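# Seat juicer sieve basket onto its drive spindle

## Task

Place the sieve basket so it sits down on the drive spindle inside the juicer's white bowl ring; finish with neither gripper in contact with the basket, and with the juicer upright and not being touched by the robot.

## Robot and tools

Robot: two arms, left_arm and right_arm, each with a two-finger gripper and a wrist camera. Every hand pose in calls and results is given in that arm's own base frame. Base placements in the scene frame: left_arm at (-0.004, +0.262, 0) m, quat_wxyz (+0.999, 0, 0, -0.032); right_arm at (+0.003, -0.339, 0) m, quat_wxyz (+1.000, 0, 0, -0.011). So the two base frames are nearly parallel to the scene frame, just shifted in y. Scene frame: origin at table-top height between the arms, +z up, +x out over the table, +y toward left_arm. Fixed cameras and the table use the scene frame. The gripper's fingers point along its own +z and spread along its y; end_effector_position is the point between the pads, about 1 cm short of the tips.

The 16-number row, used by both motion tools: for left_arm x, y, z (metres, absolute position in left_arm's base frame), qw, qx, qy, qz (absolute orientation, w first), opening; then the same eight for right_arm. Both arms always appear, even if only one should move. Opening runs from -1 (closed) to +1 (fully open, 0.094 m); it is a commanded finger position, and 0 is a real command, so to leave a gripper alone resend its current command. An arm meant to stay still should get the exact pose from the last result before it stopped, repeated unchanged in every call, plus its intended opening. To hold an orientation, repeat the same quaternion in every row instead of copying the drifting reported one.

execute_actions(actions, cameras): actions is a list of actions; each action is a list of up to 15 rows, one per 1/30 s step, and a short action repeats its last row to fill 15 steps. Each target is absolute. An action is rejected for both arms if any target lies over 0.6 m from that gripper's current position along any of its axes; if the first action fails against the latest reported state, or any action is malformed, the whole call is rejected. An empty actions list returns all camera images and the full state.

move(target, speed, blend, opening_speed, grip_force, blocking, cameras): drives each gripper in a straight line from its Hand target to absolute poses. target is one 16-number row or a list of up to 15 rows (waypoints), with no 0.6 m limit. speed: m/s, 0.002 to 4.3, default 0.25 (rotation capped at twice that in rad/s); one value or one per waypoint. blend: corner rounding radius in metres, one value or one per waypoint; 0 means stop at each. opening_speed: rate of opening change per second on the -1..1 scale, at least 0.2; use it to close gently on fragile parts. grip_force: newtons per pad, 10 to 50, one value or one per arm; it persists, and lower values close slowly. blocking=false returns after about 0.5 s while motion continues; a new move then takes over. Paths do not avoid obstacles or the other arm, total time caps at 10 s, and faster moves stray more and hit harder. Steer clear of passing near an arm's own base. The result adds a move: line: done (within 10 mm and 2 degrees), off_target, moving, held or fault, plus limits such as paced (target clipped) or held (steps withheld). Neither done nor off_target proves contact or its absence.

wait(seconds 0 to 10): lets time pass with last commands held; returns early if a running move ends. stop(): brakes the current move. zoom_image(camera, region [x0, y0, x1, y1] in pixels, origin top-left, at most 504x504): enlarges part of that camera's newest image; cameras are cam_head_left, cam_head_right, cam_left_wrist, cam_right_wrist, each 896x504. read_manual(section "licences"): licence text only. finished_scene(scene): ends the scene irreversibly; the goal must hold with the robot hands-off. After ending scene 1 make no further calls in that reply.

Results: end_effector_position and end_effector_quat_wxyz per arm (base frame); Hand target (where the controller is actually heading, possibly short of the command, especially in orientation, since each step rotates at most 40 degrees toward the command); Tool commands; grip_measured (measured opening on the -1..1 scale, reads a little wide when empty and up to about 0.064 narrower than a hard part when squeezing); grip_effort_nm (gripper motor effort, negative closing, not a pad force); joint positions, velocities ("within noise" when still) and torques; motor temperatures. Resting poses can miss the command by a few centimetres from friction and weight without any contact. To release, command an opening well above grip_measured.

Avoid: dropping or flinging the basket, releasing it while it moves, knocking over the juicer, pushing anything off the table, fast impacts or hard presses against the table or fixtures, and any contact between the two arms or grippers (including one gripper closing on the other's fingers), which can fail the scene. Do not keep arms stretched, loaded or pushing toward unreachable poses for long: motors heat, show MOTOR HOT near 85 °C and at 100 °C the arm drops and faults for 30 s or more. Loose objects may be nudged occasionally. Time spent thinking lets the scene run.

Each tool is called after "Call:" as name([rows], argument=value, ...), one row to a line, values as JSON.

## Session

Call:
execute_actions(actions=[])

Scene clock: 0.00 s.
left_arm: end_effector_position=(+0.5948, +0.5834, +0.1853) grip_measured=+1.000 grip_effort_nm=n/a end_effector_quat_wxyz=(-0.387, +0.577, -0.334, -0.637) | right_arm: end_effector_position=(+0.3390, -0.3504, +0.2441) grip_measured=+1.000 grip_effort_nm=n/a end_effector_quat_wxyz=(+0.340, -0.036, +0.940, +0.004)
Joint positions: left_arm=[0.568 2.754 2.469 1.308 -1.442 0.998 0.094] | right_arm=[-1.001 1.385 1.204 -0.997 -0.589 -0.957 0.094]
Joint velocities: within noise
Joint torques (N m): no reading
Motor temperatures (°C): left_arm=[26 33 27 26 25 26 28] | right_arm=[30 31 26 25 29 26 25]
Heat: left arm: hottest shoulder 33 °C; right arm: hottest shoulder 31 °C.
Hand target: left_arm +0.5953, +0.5837, +0.1941; -0.394, +0.581, -0.326, -0.633 | right_arm +0.3433, -0.3572, +0.2589; +0.348, -0.041, +0.936, -0.009
Tool commands: left_gripper/opening=+1.0 right_gripper/opening=+1.0

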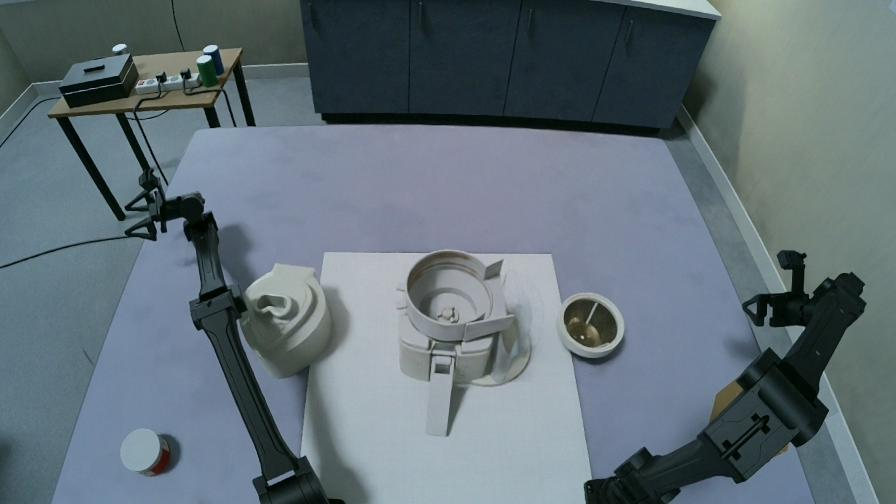

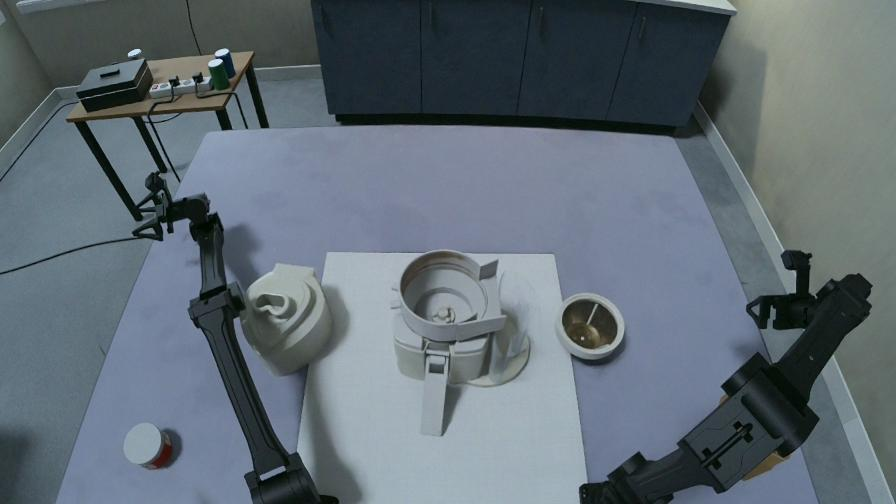

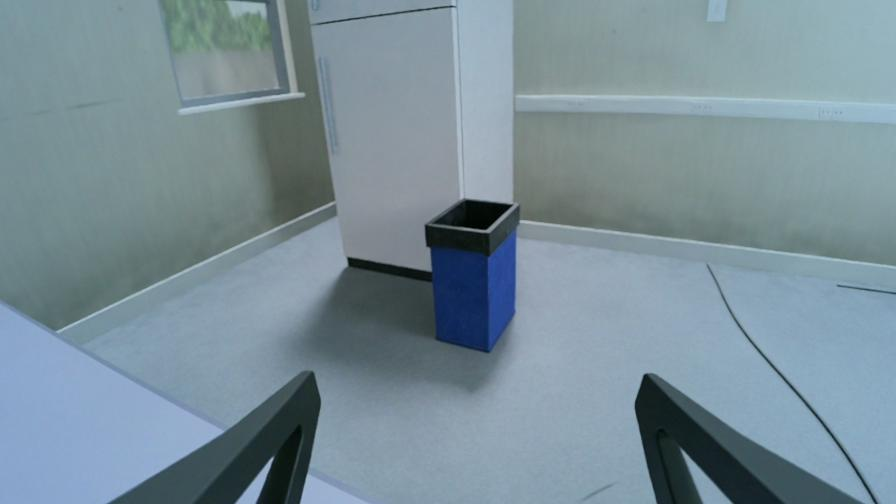

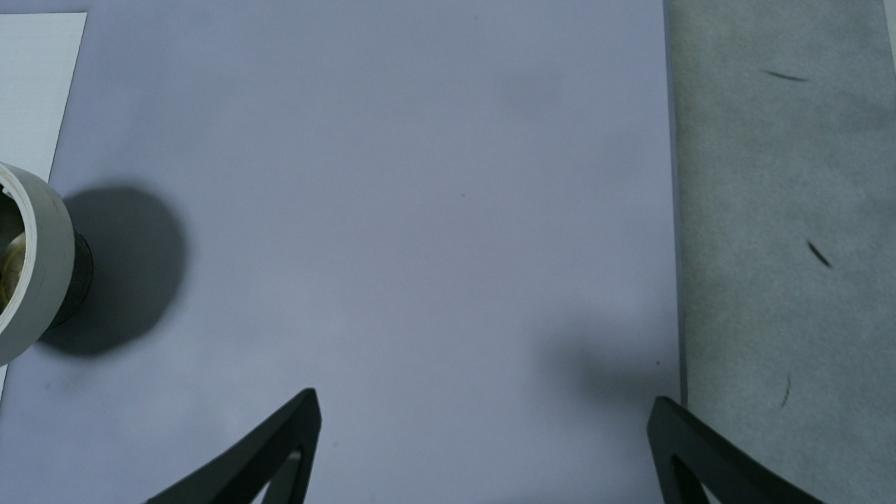

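Call:
zoom_image(camera="cam_head_left", region=[380, 230, 650, 400])

Call:
zoom_image(camera="cam_head_right", region=[380, 230, 650, 400])

Scaled by 1.867 from the camera's 896x504 image, which has a finer 1280x720 frame.

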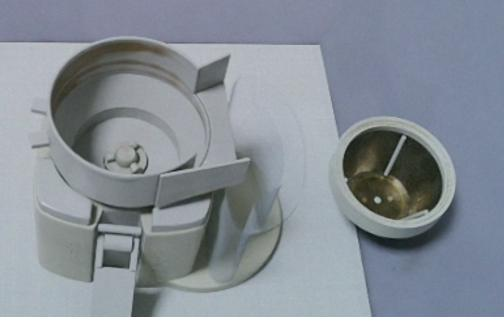

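Scaled by 1.867 from the camera's 896x504 image, which has a finer 1280x720 frame.

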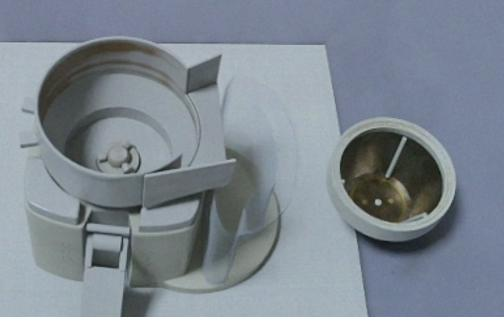

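Call:
move(target=[0.5948,0.5834,0.1853,-0.387,0.577,-0.334,-0.637,1, 0.36,0.004,0.28,0,0,1,0,1], speed=0.5, cameras=["cam_right_wrist","cam_head_left"])

Scene clock: 30.77 s.
left_arm: end_effector_position=(+0.5948, +0.5834, +0.1853) grip_measured=+1.000 grip_effort_nm=0.02 end_effector_quat_wxyz=(-0.387, +0.577, -0.334, -0.637) | right_arm: end_effector_position=(+0.3442, +0.0020, +0.2559) grip_measured=+1.000 grip_effort_nm=0.00 end_effector_quat_wxyz=(-0.025, -0.003, +1.000, +0.002)
Joint positions: left_arm=[0.568 2.754 2.469 1.308 -1.442 0.998 0.094] | right_arm=[0.006 1.27 1.247 -1.597 -0.003 -0.001 0.094]
Joint torques (N m): left_arm=[1.67 -26.58 9.91 0.64 0.63 0.01] | right_arm=[0.03 -7.24 15.16 0.1 0.09 0.1]
Motor temperatures (°C): left_arm=[26 36 34 26 26 26 28] | right_arm=[30 31 34 24 29 25 25]
Heat: left arm: hottest shoulder 36 °C; right arm: hottest elbow 34 °C.
Hand target: left_arm +0.5947, +0.5835, +0.1852; -0.387, +0.577, -0.334, -0.637 | right_arm +0.3586, +0.0040, +0.2797; +0.000, +0.000, +1.000, +0.000
Off the commanded pose: left_arm 0.000 m, 0 deg | right_arm 0.029 m, 3 deg.
move: off_target (right_arm)
camera_calibration:
cam_right_wrist: T_world_to_cam=[[0.0000527159, -0.998668, -0.0516034, 0.0265914], [-0.857814, -0.0265673, 0.513274, 0.213462], [-0.513961, 0.044239, -0.856672, 0.512739], [0, 0, 0, 1]] pos_world=[0.446637, 0.00954399, 0.331057]
Images, in order (width x height): cam_head_left 896x504, cam_right_wrist 896x504.

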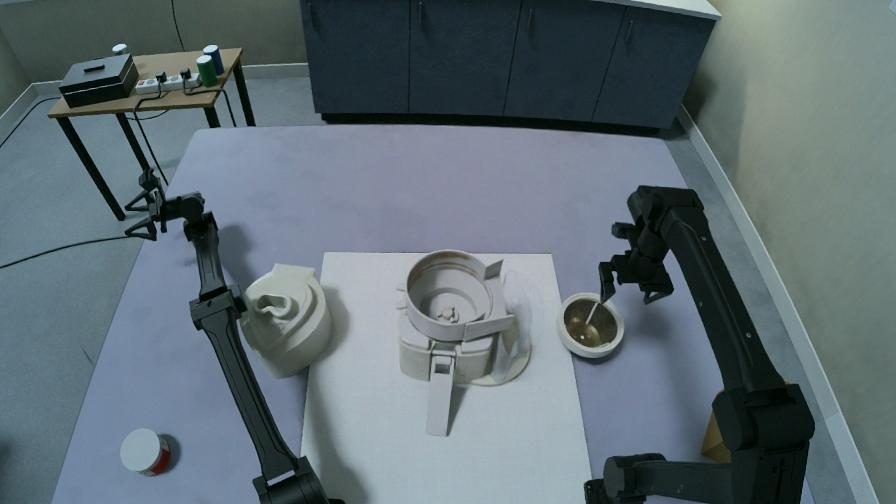

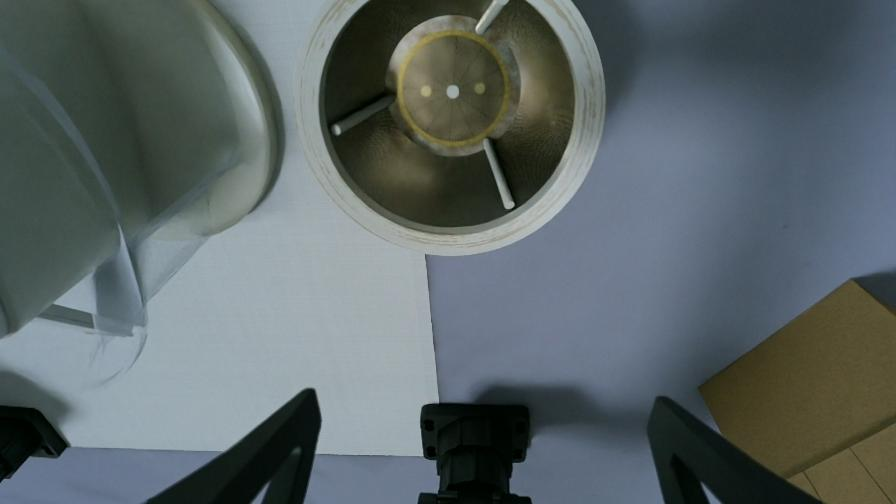

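Call:
move(target=[0.5948,0.5834,0.1853,-0.387,0.577,-0.334,-0.637,1, 0.33,0.33,0.43,0,0,1,0,1], speed=0.4, cameras=["cam_right_wrist","cam_head_left","cam_head_right"])

Scene clock: 53.37 s.
left_arm: end_effector_position=(+0.5948, +0.5834, +0.1853) grip_measured=+1.000 grip_effort_nm=0.02 end_effector_quat_wxyz=(-0.387, +0.577, -0.334, -0.637) | right_arm: end_effector_position=(+0.3245, +0.3262, +0.4031) grip_measured=+1.000 grip_effort_nm=0.00 end_effector_quat_wxyz=(+0.080, -0.009, +0.994, +0.078)
Joint positions: left_arm=[0.568 2.754 2.469 1.308 -1.442 0.998 0.094] | right_arm=[0.79 1.457 1.805 -1.696 0.002 0.772 0.094]
Joint torques (N m): left_arm=[1.44 -27.52 9.94 0.59 0.61 -0.04] | right_arm=[-0.85 -10.23 15.28 0.59 0.09 0.01]
Heat: left arm: hottest shoulder 39 °C; right arm: hottest elbow 36 °C.
Hand target: left_arm +0.5947, +0.5835, +0.1852; -0.387, +0.577, -0.334, -0.637 | right_arm +0.3289, +0.3290, +0.4287; +0.097, -0.001, +0.991, +0.096
Off the commanded pose: left_arm 0.000 m, 0 deg | right_arm 0.028 m, 13 deg.
joint sent to its limit (right arm) — joint 4 (wrist pitch), lower limit. The joint targets are off in orientation, not in position.
move: off_target (right_arm)
camera_calibration:
cam_right_wrist: T_world_to_cam=[[0.0336638, -0.979059, -0.200775, 0.400819], [-0.944243, -0.09699, 0.314641, 0.260631], [-0.327525, 0.178989, -0.927734, 0.538541], [0, 0, 0, 1]] pos_world=[0.408991, 0.321311, 0.498093]
Images, in order (width x height): cam_head_left 896x504, cam_head_right 896x504, cam_right_wrist 896x504.

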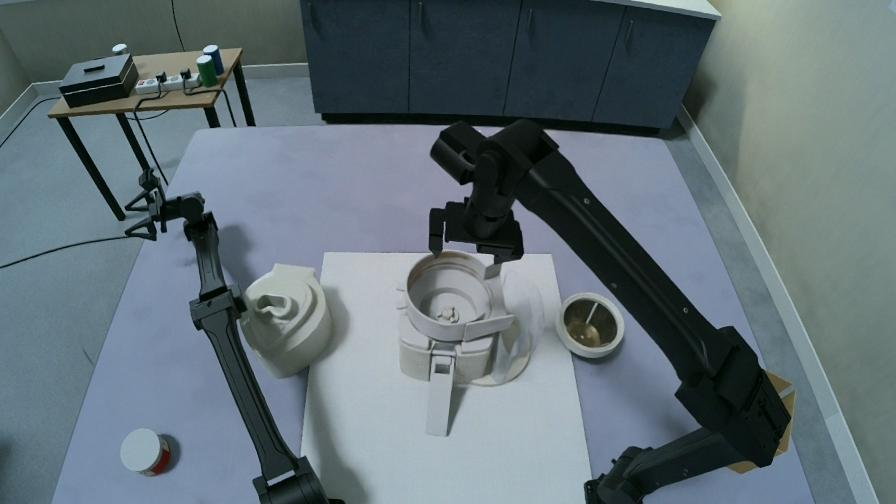

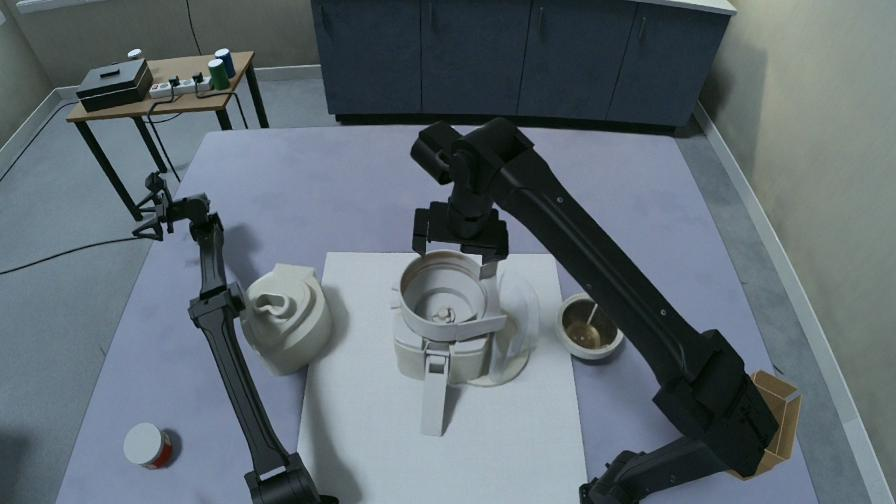

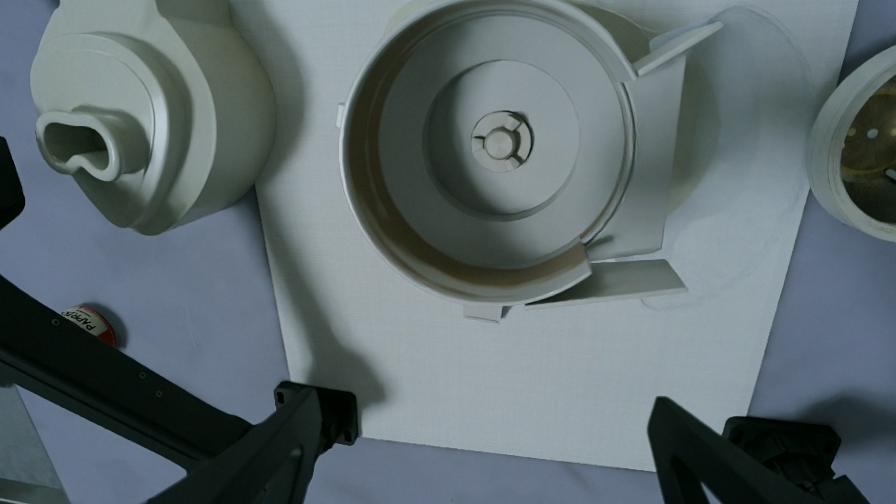

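Call:
move([
  [0.5948,0.5834,0.1853,-0.387,0.577,-0.334,-0.637,1, 0.40,-0.044,0.30,0,0,1,0,0.3],
  [0.5948,0.5834,0.1853,-0.387,0.577,-0.334,-0.637,1, 0.407,-0.044,0.205,0,0,1,0,0.3],
], speed=0.4, blend=0.03, cameras=["cam_right_wrist","cam_head_left","cam_head_right"])

Scene clock: 68.67 s.
left_arm: end_effector_position=(+0.5948, +0.5834, +0.1853) grip_measured=+1.000 grip_effort_nm=0.02 end_effector_quat_wxyz=(-0.387, +0.577, -0.334, -0.637) | right_arm: end_effector_position=(+0.4061, -0.0433, +0.2040) grip_measured=+0.302 grip_effort_nm=-0.08 end_effector_quat_wxyz=(-0.008, +0.005, +1.000, +0.000)
Joint positions: left_arm=[0.568 2.754 2.469 1.308 -1.442 0.998 0.094] | right_arm=[-0.104 1.43 1.264 -1.422 0.002 -0.094 0.061]
Joint torques (N m): left_arm=[1.96 -26.87 10.02 0.66 0.59 -0.05] | right_arm=[-0.44 -10.4 9.01 1.2 -0.05 -0.13]
Motor temperatures (°C): left_arm=[26 40 36 26 26 26 28] | right_arm=[29 32 42 24 29 25 25]
Heat: left arm: hottest shoulder 40 °C; right arm: hottest elbow 42 °C.
Hand target: left_arm +0.5947, +0.5835, +0.1852; -0.387, +0.577, -0.334, -0.637 | right_arm +0.4070, -0.0440, +0.2051; +0.000, +0.000, +1.000, +0.000
Off the commanded pose: left_arm 0.000 m, 0 deg | right_arm 0.001 m, 1 deg.
move: done
camera_calibration:
cam_right_wrist: T_world_to_cam=[[-0.0149726, -0.998733, -0.0480475, -0.0159797], [-0.874253, -0.0102436, 0.485363, 0.304992], [-0.48524, 0.0492728, -0.872992, 0.494049], [0, 0, 0, 1]] pos_world=[0.506133, -0.0371784, 0.282501]
Images, in order (width x height): cam_head_left 896x504, cam_head_right 896x504, cam_right_wrist 896x504.

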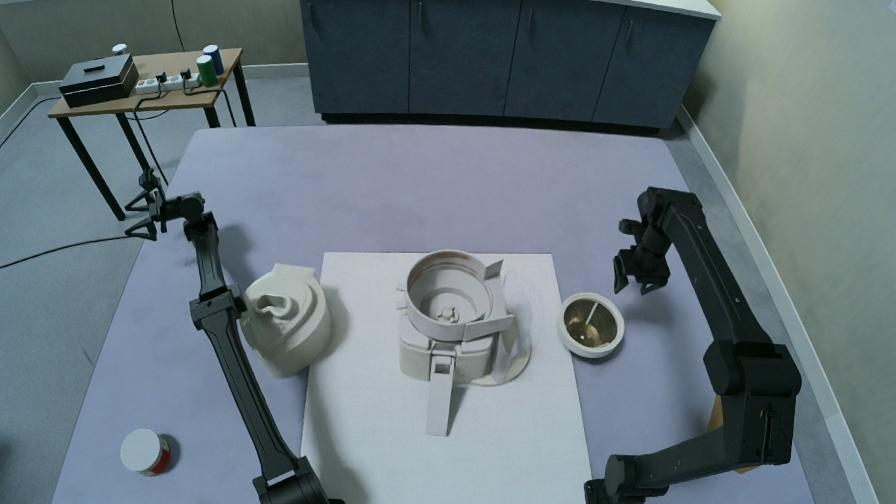

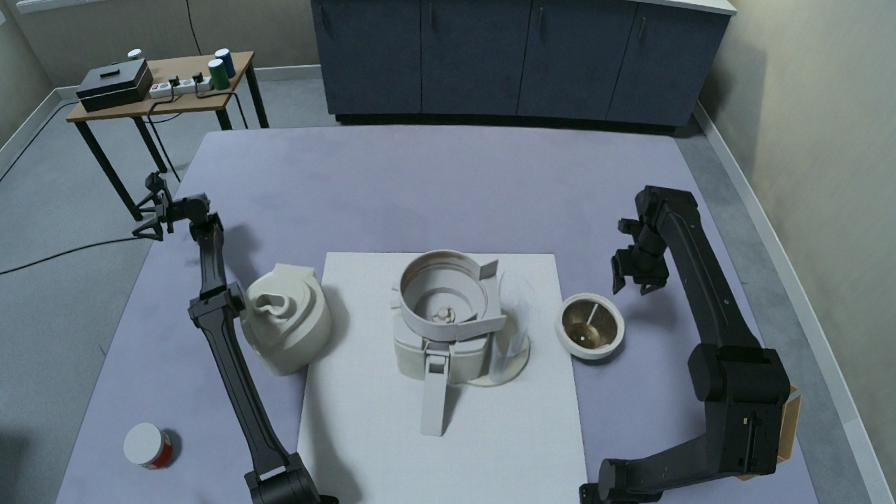

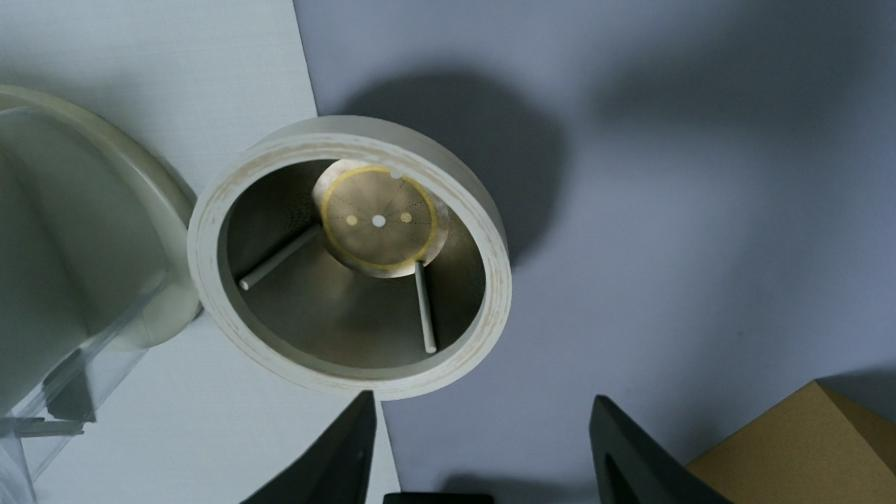

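Call:
move([
  [0.5948,0.5834,0.1853,-0.387,0.577,-0.334,-0.637,1, 0.406,-0.050,0.150,0,0,1,0,0.3],
  [0.5948,0.5834,0.1853,-0.387,0.577,-0.334,-0.637,1, 0.406,-0.050,0.109,0,0,1,0,0.3],
], speed=[0.25,0.08], blend=0.01, cameras=["cam_right_wrist","cam_head_left"])

Call:
zoom_image(camera="cam_head_left", region=[540, 230, 700, 380])

Scene clock: 79.20 s.
left_arm: end_effector_position=(+0.5948, +0.5834, +0.1853) grip_measured=+1.000 grip_effort_nm=0.02 end_effector_quat_wxyz=(-0.387, +0.577, -0.334, -0.637) | right_arm: end_effector_position=(+0.4074, -0.0455, +0.1158) grip_measured=+0.302 grip_effort_nm=-0.08 end_effector_quat_wxyz=(+0.002, +0.000, +1.000, -0.001)
Joint positions: left_arm=[0.568 2.754 2.469 1.308 -1.442 0.998 0.094] | right_arm=[-0.109 1.487 1.084 -1.164 0.002 -0.109 0.061]
Joint torques (N m): left_arm=[1.55 -27.52 10.02 0.66 0.67 0.01] | right_arm=[-1.38 -9.23 7.8 1.39 -0.08 -0.19]
Heat: left arm: hottest shoulder 41 °C; right arm: hottest elbow 40 °C.
Hand target: left_arm +0.5947, +0.5835, +0.1852; -0.387, +0.577, -0.334, -0.637 | right_arm +0.4059, -0.0499, +0.1091; +0.000, +0.000, +1.000, +0.000
Off the commanded pose: left_arm 0.000 m, 0 deg | right_arm 0.008 m, 0 deg.
move: done
camera_calibration:
cam_right_wrist: T_world_to_cam=[[-0.00337425, -0.998932, -0.0460808, -0.027369], [-0.883823, -0.0185782, 0.467452, 0.354497], [-0.467809, 0.0423045, -0.882817, 0.411411], [0, 0, 0, 1]] pos_world=[0.505682, -0.0381584, 0.196229]
Images, in order (width x height): cam_head_left 896x504, cam_right_wrist 896x504.

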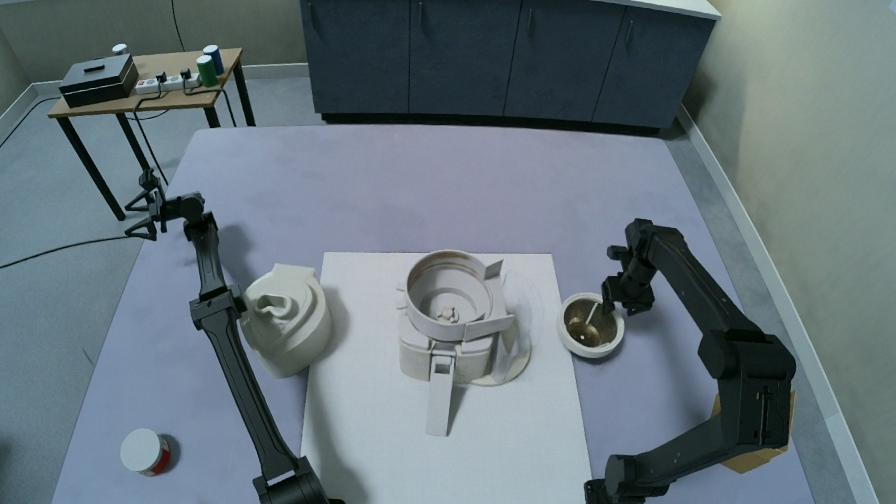

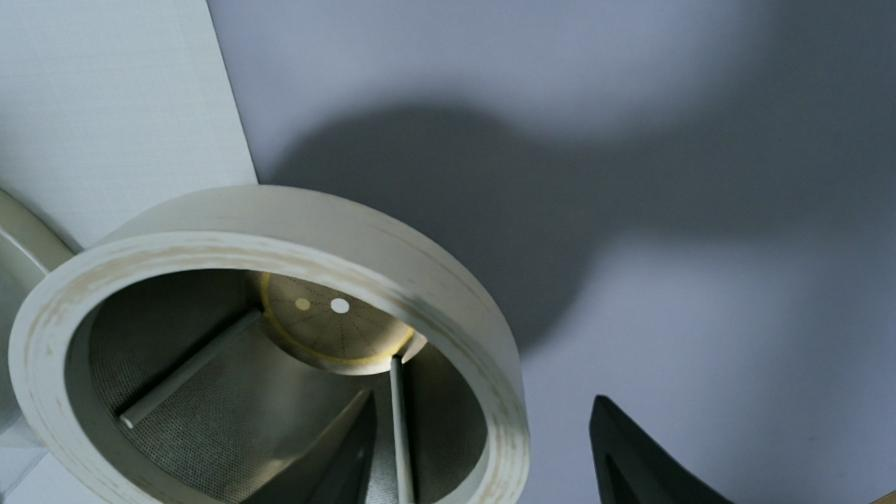

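Scaled by 3.150 from the camera's 896x504 image, which has a finer 1280x720 frame.

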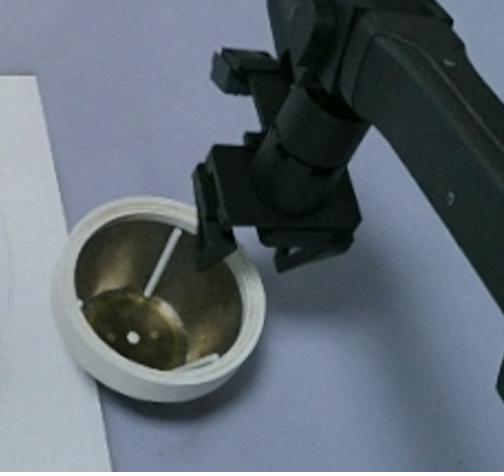

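Call:
move(target=[0.5948,0.5834,0.1853,-0.387,0.577,-0.334,-0.637,1, 0.404,-0.0545,0.091,0,0,1,0,0.3], speed=0.06, cameras=["cam_right_wrist","cam_head_left"])

Call:
zoom_image(camera="cam_head_left", region=[540, 230, 700, 380])

Scene clock: 92.73 s.
left_arm: end_effector_position=(+0.5948, +0.5834, +0.1853) grip_measured=+1.000 grip_effort_nm=0.02 end_effector_quat_wxyz=(-0.387, +0.577, -0.334, -0.637) | right_arm: end_effector_position=(+0.4058, -0.0503, +0.0982) grip_measured=+0.302 grip_effort_nm=-0.09 end_effector_quat_wxyz=(+0.002, +0.001, +1.000, -0.001)
Joint positions: left_arm=[0.568 2.754 2.469 1.308 -1.442 0.998 0.094] | right_arm=[-0.121 1.503 1.051 -1.114 0.002 -0.12 0.061]
Joint torques (N m): left_arm=[1.9 -26.87 9.74 0.76 0.63 -0.03] | right_arm=[-1.14 -9.23 7.69 1.43 -0.11 -0.2]
Heat: left arm: hottest shoulder 43 °C; right arm: hottest elbow 38 °C.
Hand target: left_arm +0.5947, +0.5835, +0.1852; -0.387, +0.577, -0.334, -0.637 | right_arm +0.4038, -0.0545, +0.0911; +0.000, +0.000, +1.000, +0.000
Off the commanded pose: left_arm 0.000 m, 0 deg | right_arm 0.008 m, 0 deg.
move: done
camera_calibration:
cam_right_wrist: T_world_to_cam=[[-0.00448463, -0.998935, -0.0459201, -0.0325467], [-0.884386, -0.0174709, 0.466429, 0.361599], [-0.466734, 0.0427028, -0.883366, 0.39495], [0, 0, 0, 1]] pos_world=[0.503983, -0.0430601, 0.178731]
Images, in order (width x height): cam_head_left 896x504, cam_right_wrist 896x504.

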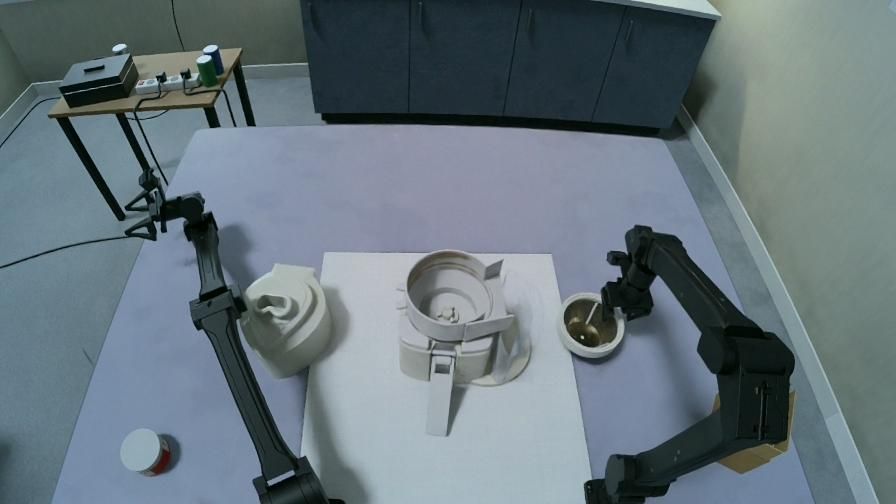

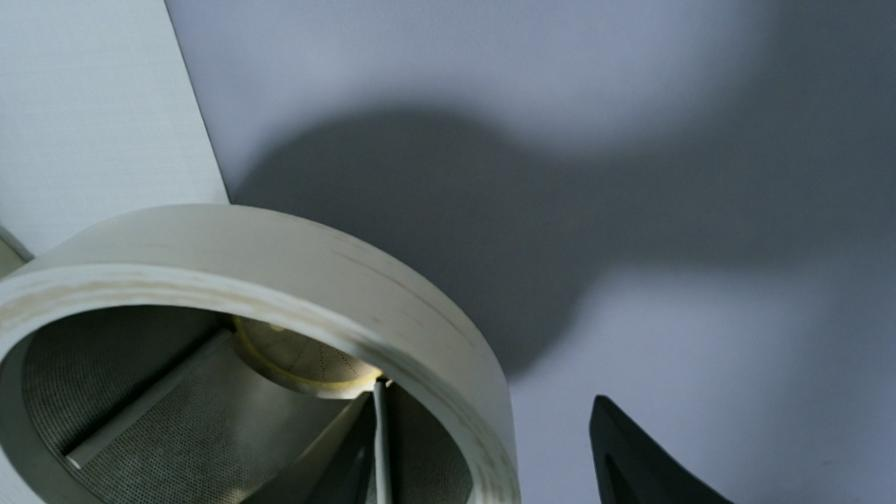

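Scaled by 3.150 from the camera's 896x504 image, which has a finer 1280x720 frame.

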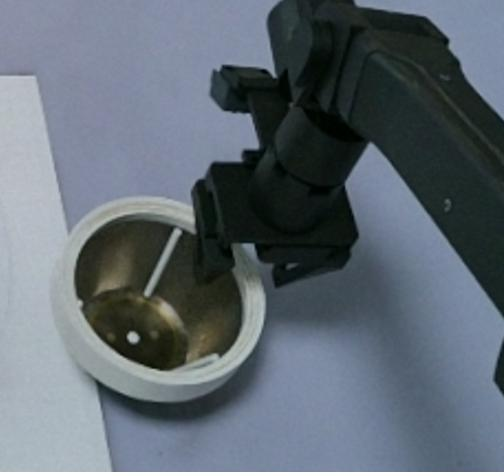

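Call:
move(target=[0.5948,0.5834,0.1853,-0.387,0.577,-0.334,-0.637,1, 0.404,-0.0545,0.091,0,0,1,0,-1], opening_speed=0.5, cameras=["cam_right_wrist","cam_head_left"])

Call:
zoom_image(camera="cam_head_left", region=[540, 230, 700, 380])

Scene clock: 99.80 s.
left_arm: end_effector_position=(+0.5948, +0.5834, +0.1853) grip_measured=+1.000 grip_effort_nm=0.02 end_effector_quat_wxyz=(-0.387, +0.577, -0.334, -0.637) | right_arm: end_effector_position=(+0.4060, -0.0490, +0.0989) grip_measured=-0.737 grip_effort_nm=-1.02 end_effector_quat_wxyz=(+0.004, -0.003, +1.000, +0.003)
Joint positions: left_arm=[0.568 2.754 2.469 1.308 -1.442 0.998 0.094] | right_arm=[-0.122 1.501 1.051 -1.114 -0.007 -0.127 0.012]
Joint torques (N m): left_arm=[1.14 -26.81 9.89 0.58 0.61 0] | right_arm=[-1.38 -9.29 7.64 1.44 0.25 -0.13]
Motor temperatures (°C): left_arm=[26 43 37 26 26 26 28] | right_arm=[29 33 37 24 28 25 25]
Heat: left arm: hottest shoulder 43 °C; right arm: hottest elbow 37 °C.
Hand target: left_arm +0.5947, +0.5835, +0.1852; -0.387, +0.577, -0.334, -0.637 | right_arm +0.4038, -0.0544, +0.0911; +0.000, +0.000, +1.000, +0.000
Off the commanded pose: left_arm 0.000 m, 0 deg | right_arm 0.010 m, 1 deg.
move: done
camera_calibration:
cam_right_wrist: T_world_to_cam=[[0.00224694, -0.998516, -0.0544057, -0.0330464], [-0.885604, -0.0272551, 0.463642, 0.361787], [-0.464437, 0.0471401, -0.884351, 0.395083], [0, 0, 0, 1]] pos_world=[0.503965, -0.0417611, 0.179854]
Images, in order (width x height): cam_head_left 896x504, cam_right_wrist 896x504.

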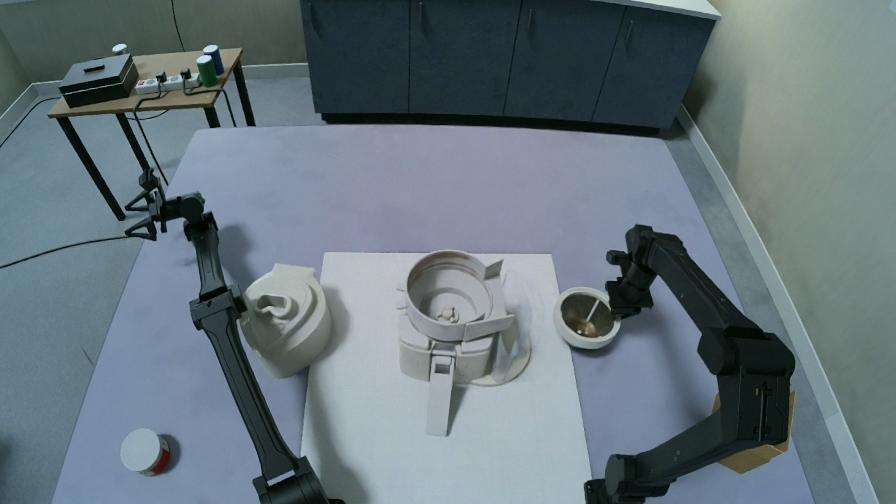

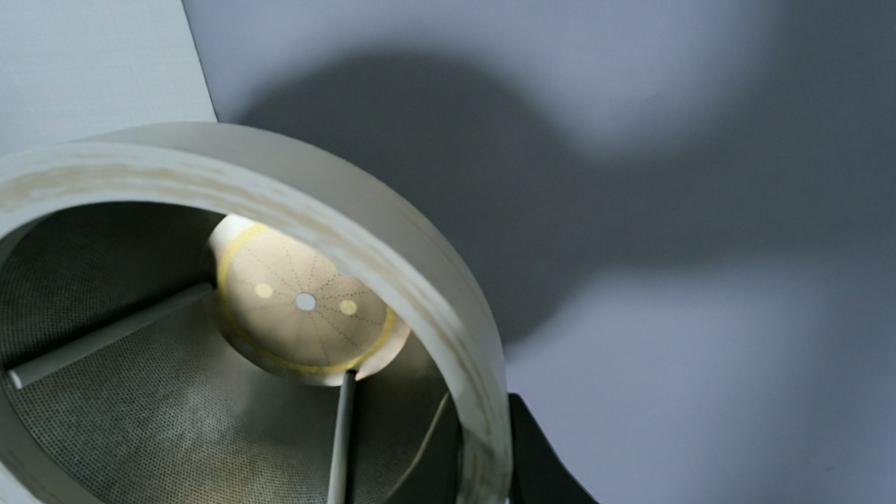

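Scaled by 3.150 from the camera's 896x504 image, which has a finer 1280x720 frame.

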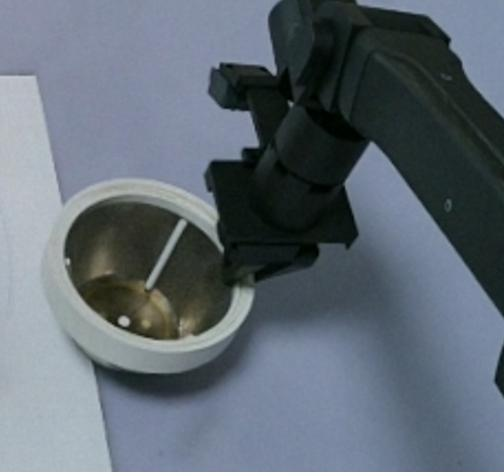

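Call:
move(target=[0.5948,0.5834,0.1853,-0.387,0.577,-0.334,-0.637,1, 0.404,-0.0545,0.2,0,0,1,0,-1], speed=0.15, cameras=["cam_right_wrist","cam_head_left"])

Call:
zoom_image(camera="cam_head_left", region=[540, 230, 700, 380])

Scene clock: 109.67 s.
left_arm: end_effector_position=(+0.5948, +0.5834, +0.1853) grip_measured=+1.000 grip_effort_nm=0.02 end_effector_quat_wxyz=(-0.387, +0.577, -0.334, -0.637) | right_arm: end_effector_position=(+0.3837, -0.0477, +0.1723) grip_measured=-0.743 grip_effort_nm=-1.03 end_effector_quat_wxyz=(-0.030, -0.003, +1.000, +0.003)
Joint positions: left_arm=[0.568 2.754 2.469 1.308 -1.442 0.998 0.094] | right_arm=[-0.122 1.419 1.167 -1.379 0.002 -0.127 0.012]
Joint torques (N m): left_arm=[1.79 -26.4 9.65 0.46 0.61 -0.02] | right_arm=[-2.02 -9.64 14.98 -0.06 -0.05 -0.13]
Heat: left arm: hottest shoulder 44 °C; right arm: hottest elbow 37 °C.
Hand target: left_arm +0.5947, +0.5835, +0.1852; -0.387, +0.577, -0.334, -0.637 | right_arm +0.4023, -0.0543, +0.2000; +0.000, +0.000, +1.000, +0.000
Off the commanded pose: left_arm 0.000 m, 0 deg | right_arm 0.035 m, 3 deg.
move: off_target (right_arm)
camera_calibration:
cam_right_wrist: T_world_to_cam=[[-0.00121277, -0.998528, -0.0542289, -0.0264513], [-0.852007, -0.0273586, 0.522815, 0.284988], [-0.523529, 0.0468374, -0.85072, 0.466399], [0, 0, 0, 1]] pos_world=[0.486953, -0.0404604, 0.246344]
Images, in order (width x height): cam_head_left 896x504, cam_right_wrist 896x504.

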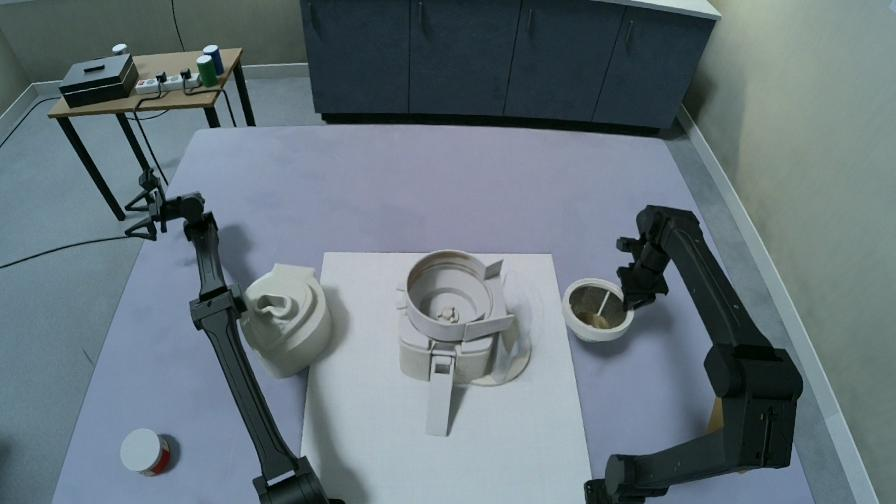

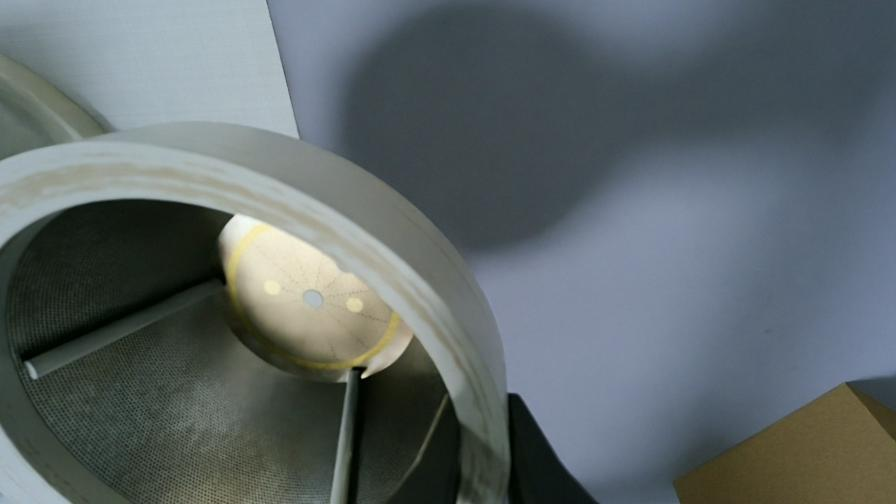

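Scaled by 3.150 from the camera's 896x504 image, which has a finer 1280x720 frame.

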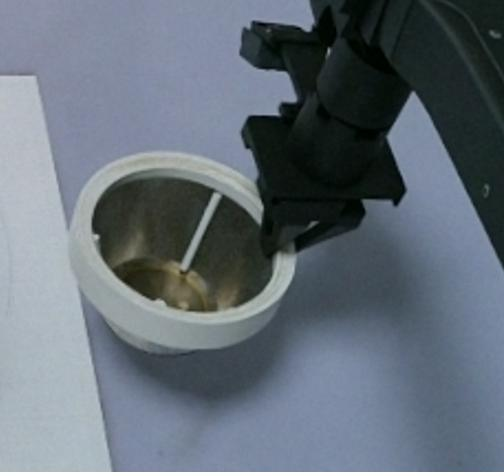

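Call:
move([
  [0.5948,0.5834,0.1853,-0.387,0.577,-0.334,-0.637,1, 0.39,-0.05,0.40,0.07,0.0023,0.996,0.0523,-1],
  [0.5948,0.5834,0.1853,-0.387,0.577,-0.334,-0.637,1, 0.388,0.281,0.405,0.07,0.0023,0.996,0.0523,-1],
], speed=0.25, blend=0.04, cameras=["cam_right_wrist","cam_head_left","cam_head_right"])

Call:
zoom_image(camera="cam_head_left", region=[360, 180, 600, 340])

Call:
zoom_image(camera="cam_head_right", region=[360, 180, 600, 340])

Scene clock: 130.20 s.
left_arm: end_effector_position=(+0.5948, +0.5834, +0.1853) grip_measured=+1.000 grip_effort_nm=0.02 end_effector_quat_wxyz=(-0.387, +0.577, -0.334, -0.637) | right_arm: end_effector_position=(+0.3808, +0.2759, +0.3682) grip_measured=-0.743 grip_effort_nm=-1.03 end_effector_quat_wxyz=(+0.056, -0.005, +0.998, +0.042)
Joint positions: left_arm=[0.568 2.754 2.469 1.308 -1.442 0.998 0.094] | right_arm=[0.627 1.511 1.779 -1.698 -0.002 0.618 0.012]
Joint torques (N m): left_arm=[2.49 -26.81 9.92 0.55 0.67 -0.06] | right_arm=[-0.73 -11.99 16.46 0.53 0.07 0.08]
Heat: left arm: hottest shoulder 45 °C; right arm: hottest elbow 41 °C.
Hand target: left_arm +0.5947, +0.5835, +0.1852; -0.387, +0.577, -0.334, -0.637 | right_arm +0.3860, +0.2796, +0.4039; +0.087, +0.002, +0.994, +0.065
Off the commanded pose: left_arm 0.000 m, 0 deg | right_arm 0.038 m, 2 deg.
joint sent to its limit (right arm) — joint 4 (wrist pitch), lower limit. The joint targets are off in orientation, not in position.
move: off_target (right_arm)
camera_calibration:
cam_right_wrist: T_world_to_cam=[[0.0159742, -0.991154, -0.13175, 0.327272], [-0.929021, -0.0634309, 0.36455, 0.286516], [-0.369682, 0.116575, -0.921816, 0.564661], [0, 0, 0, 1]] pos_world=[0.469696, 0.276725, 0.459182]
Images, in order (width x height): cam_head_left 896x504, cam_head_right 896x504, cam_right_wrist 896x504.

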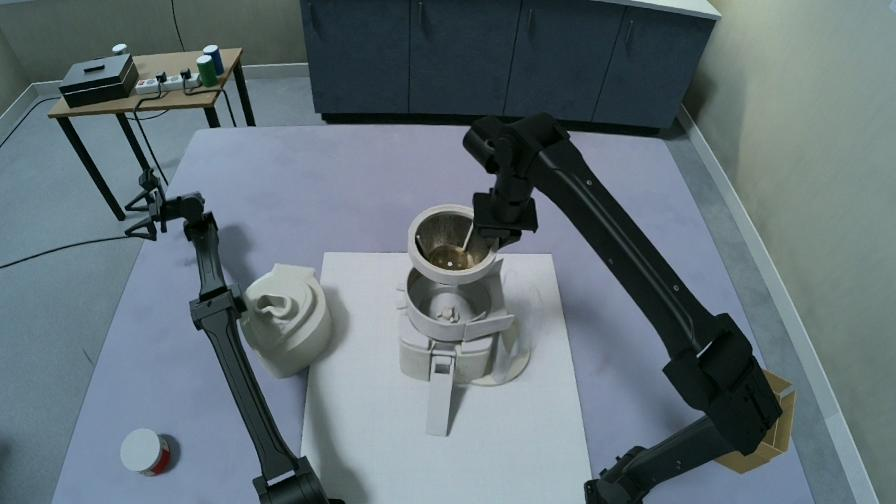

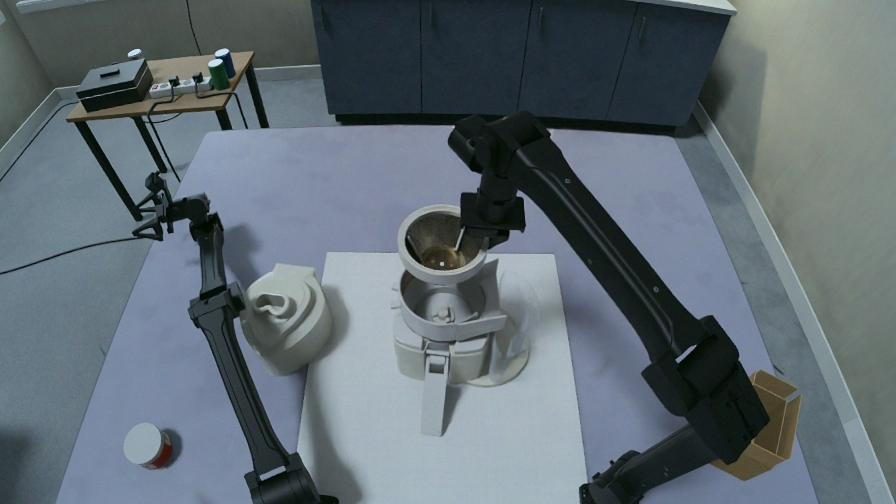

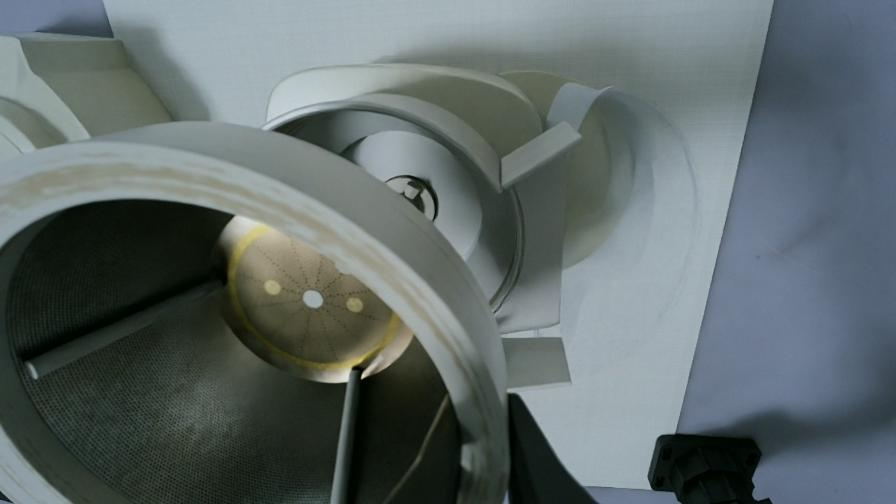

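Scaled by 2.100 from the camera's 896x504 image, which has a finer 1280x720 frame.

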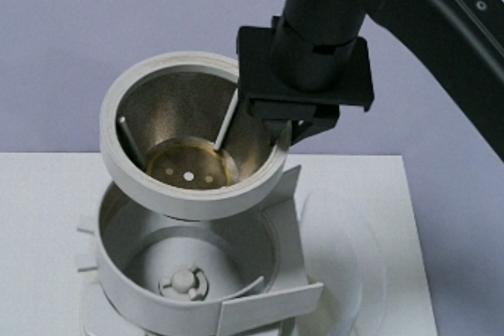

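Scaled by 2.100 from the camera's 896x504 image, which has a finer 1280x720 frame.

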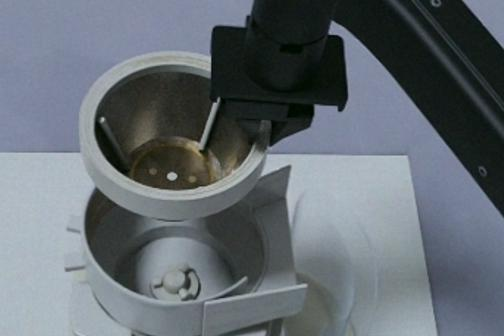

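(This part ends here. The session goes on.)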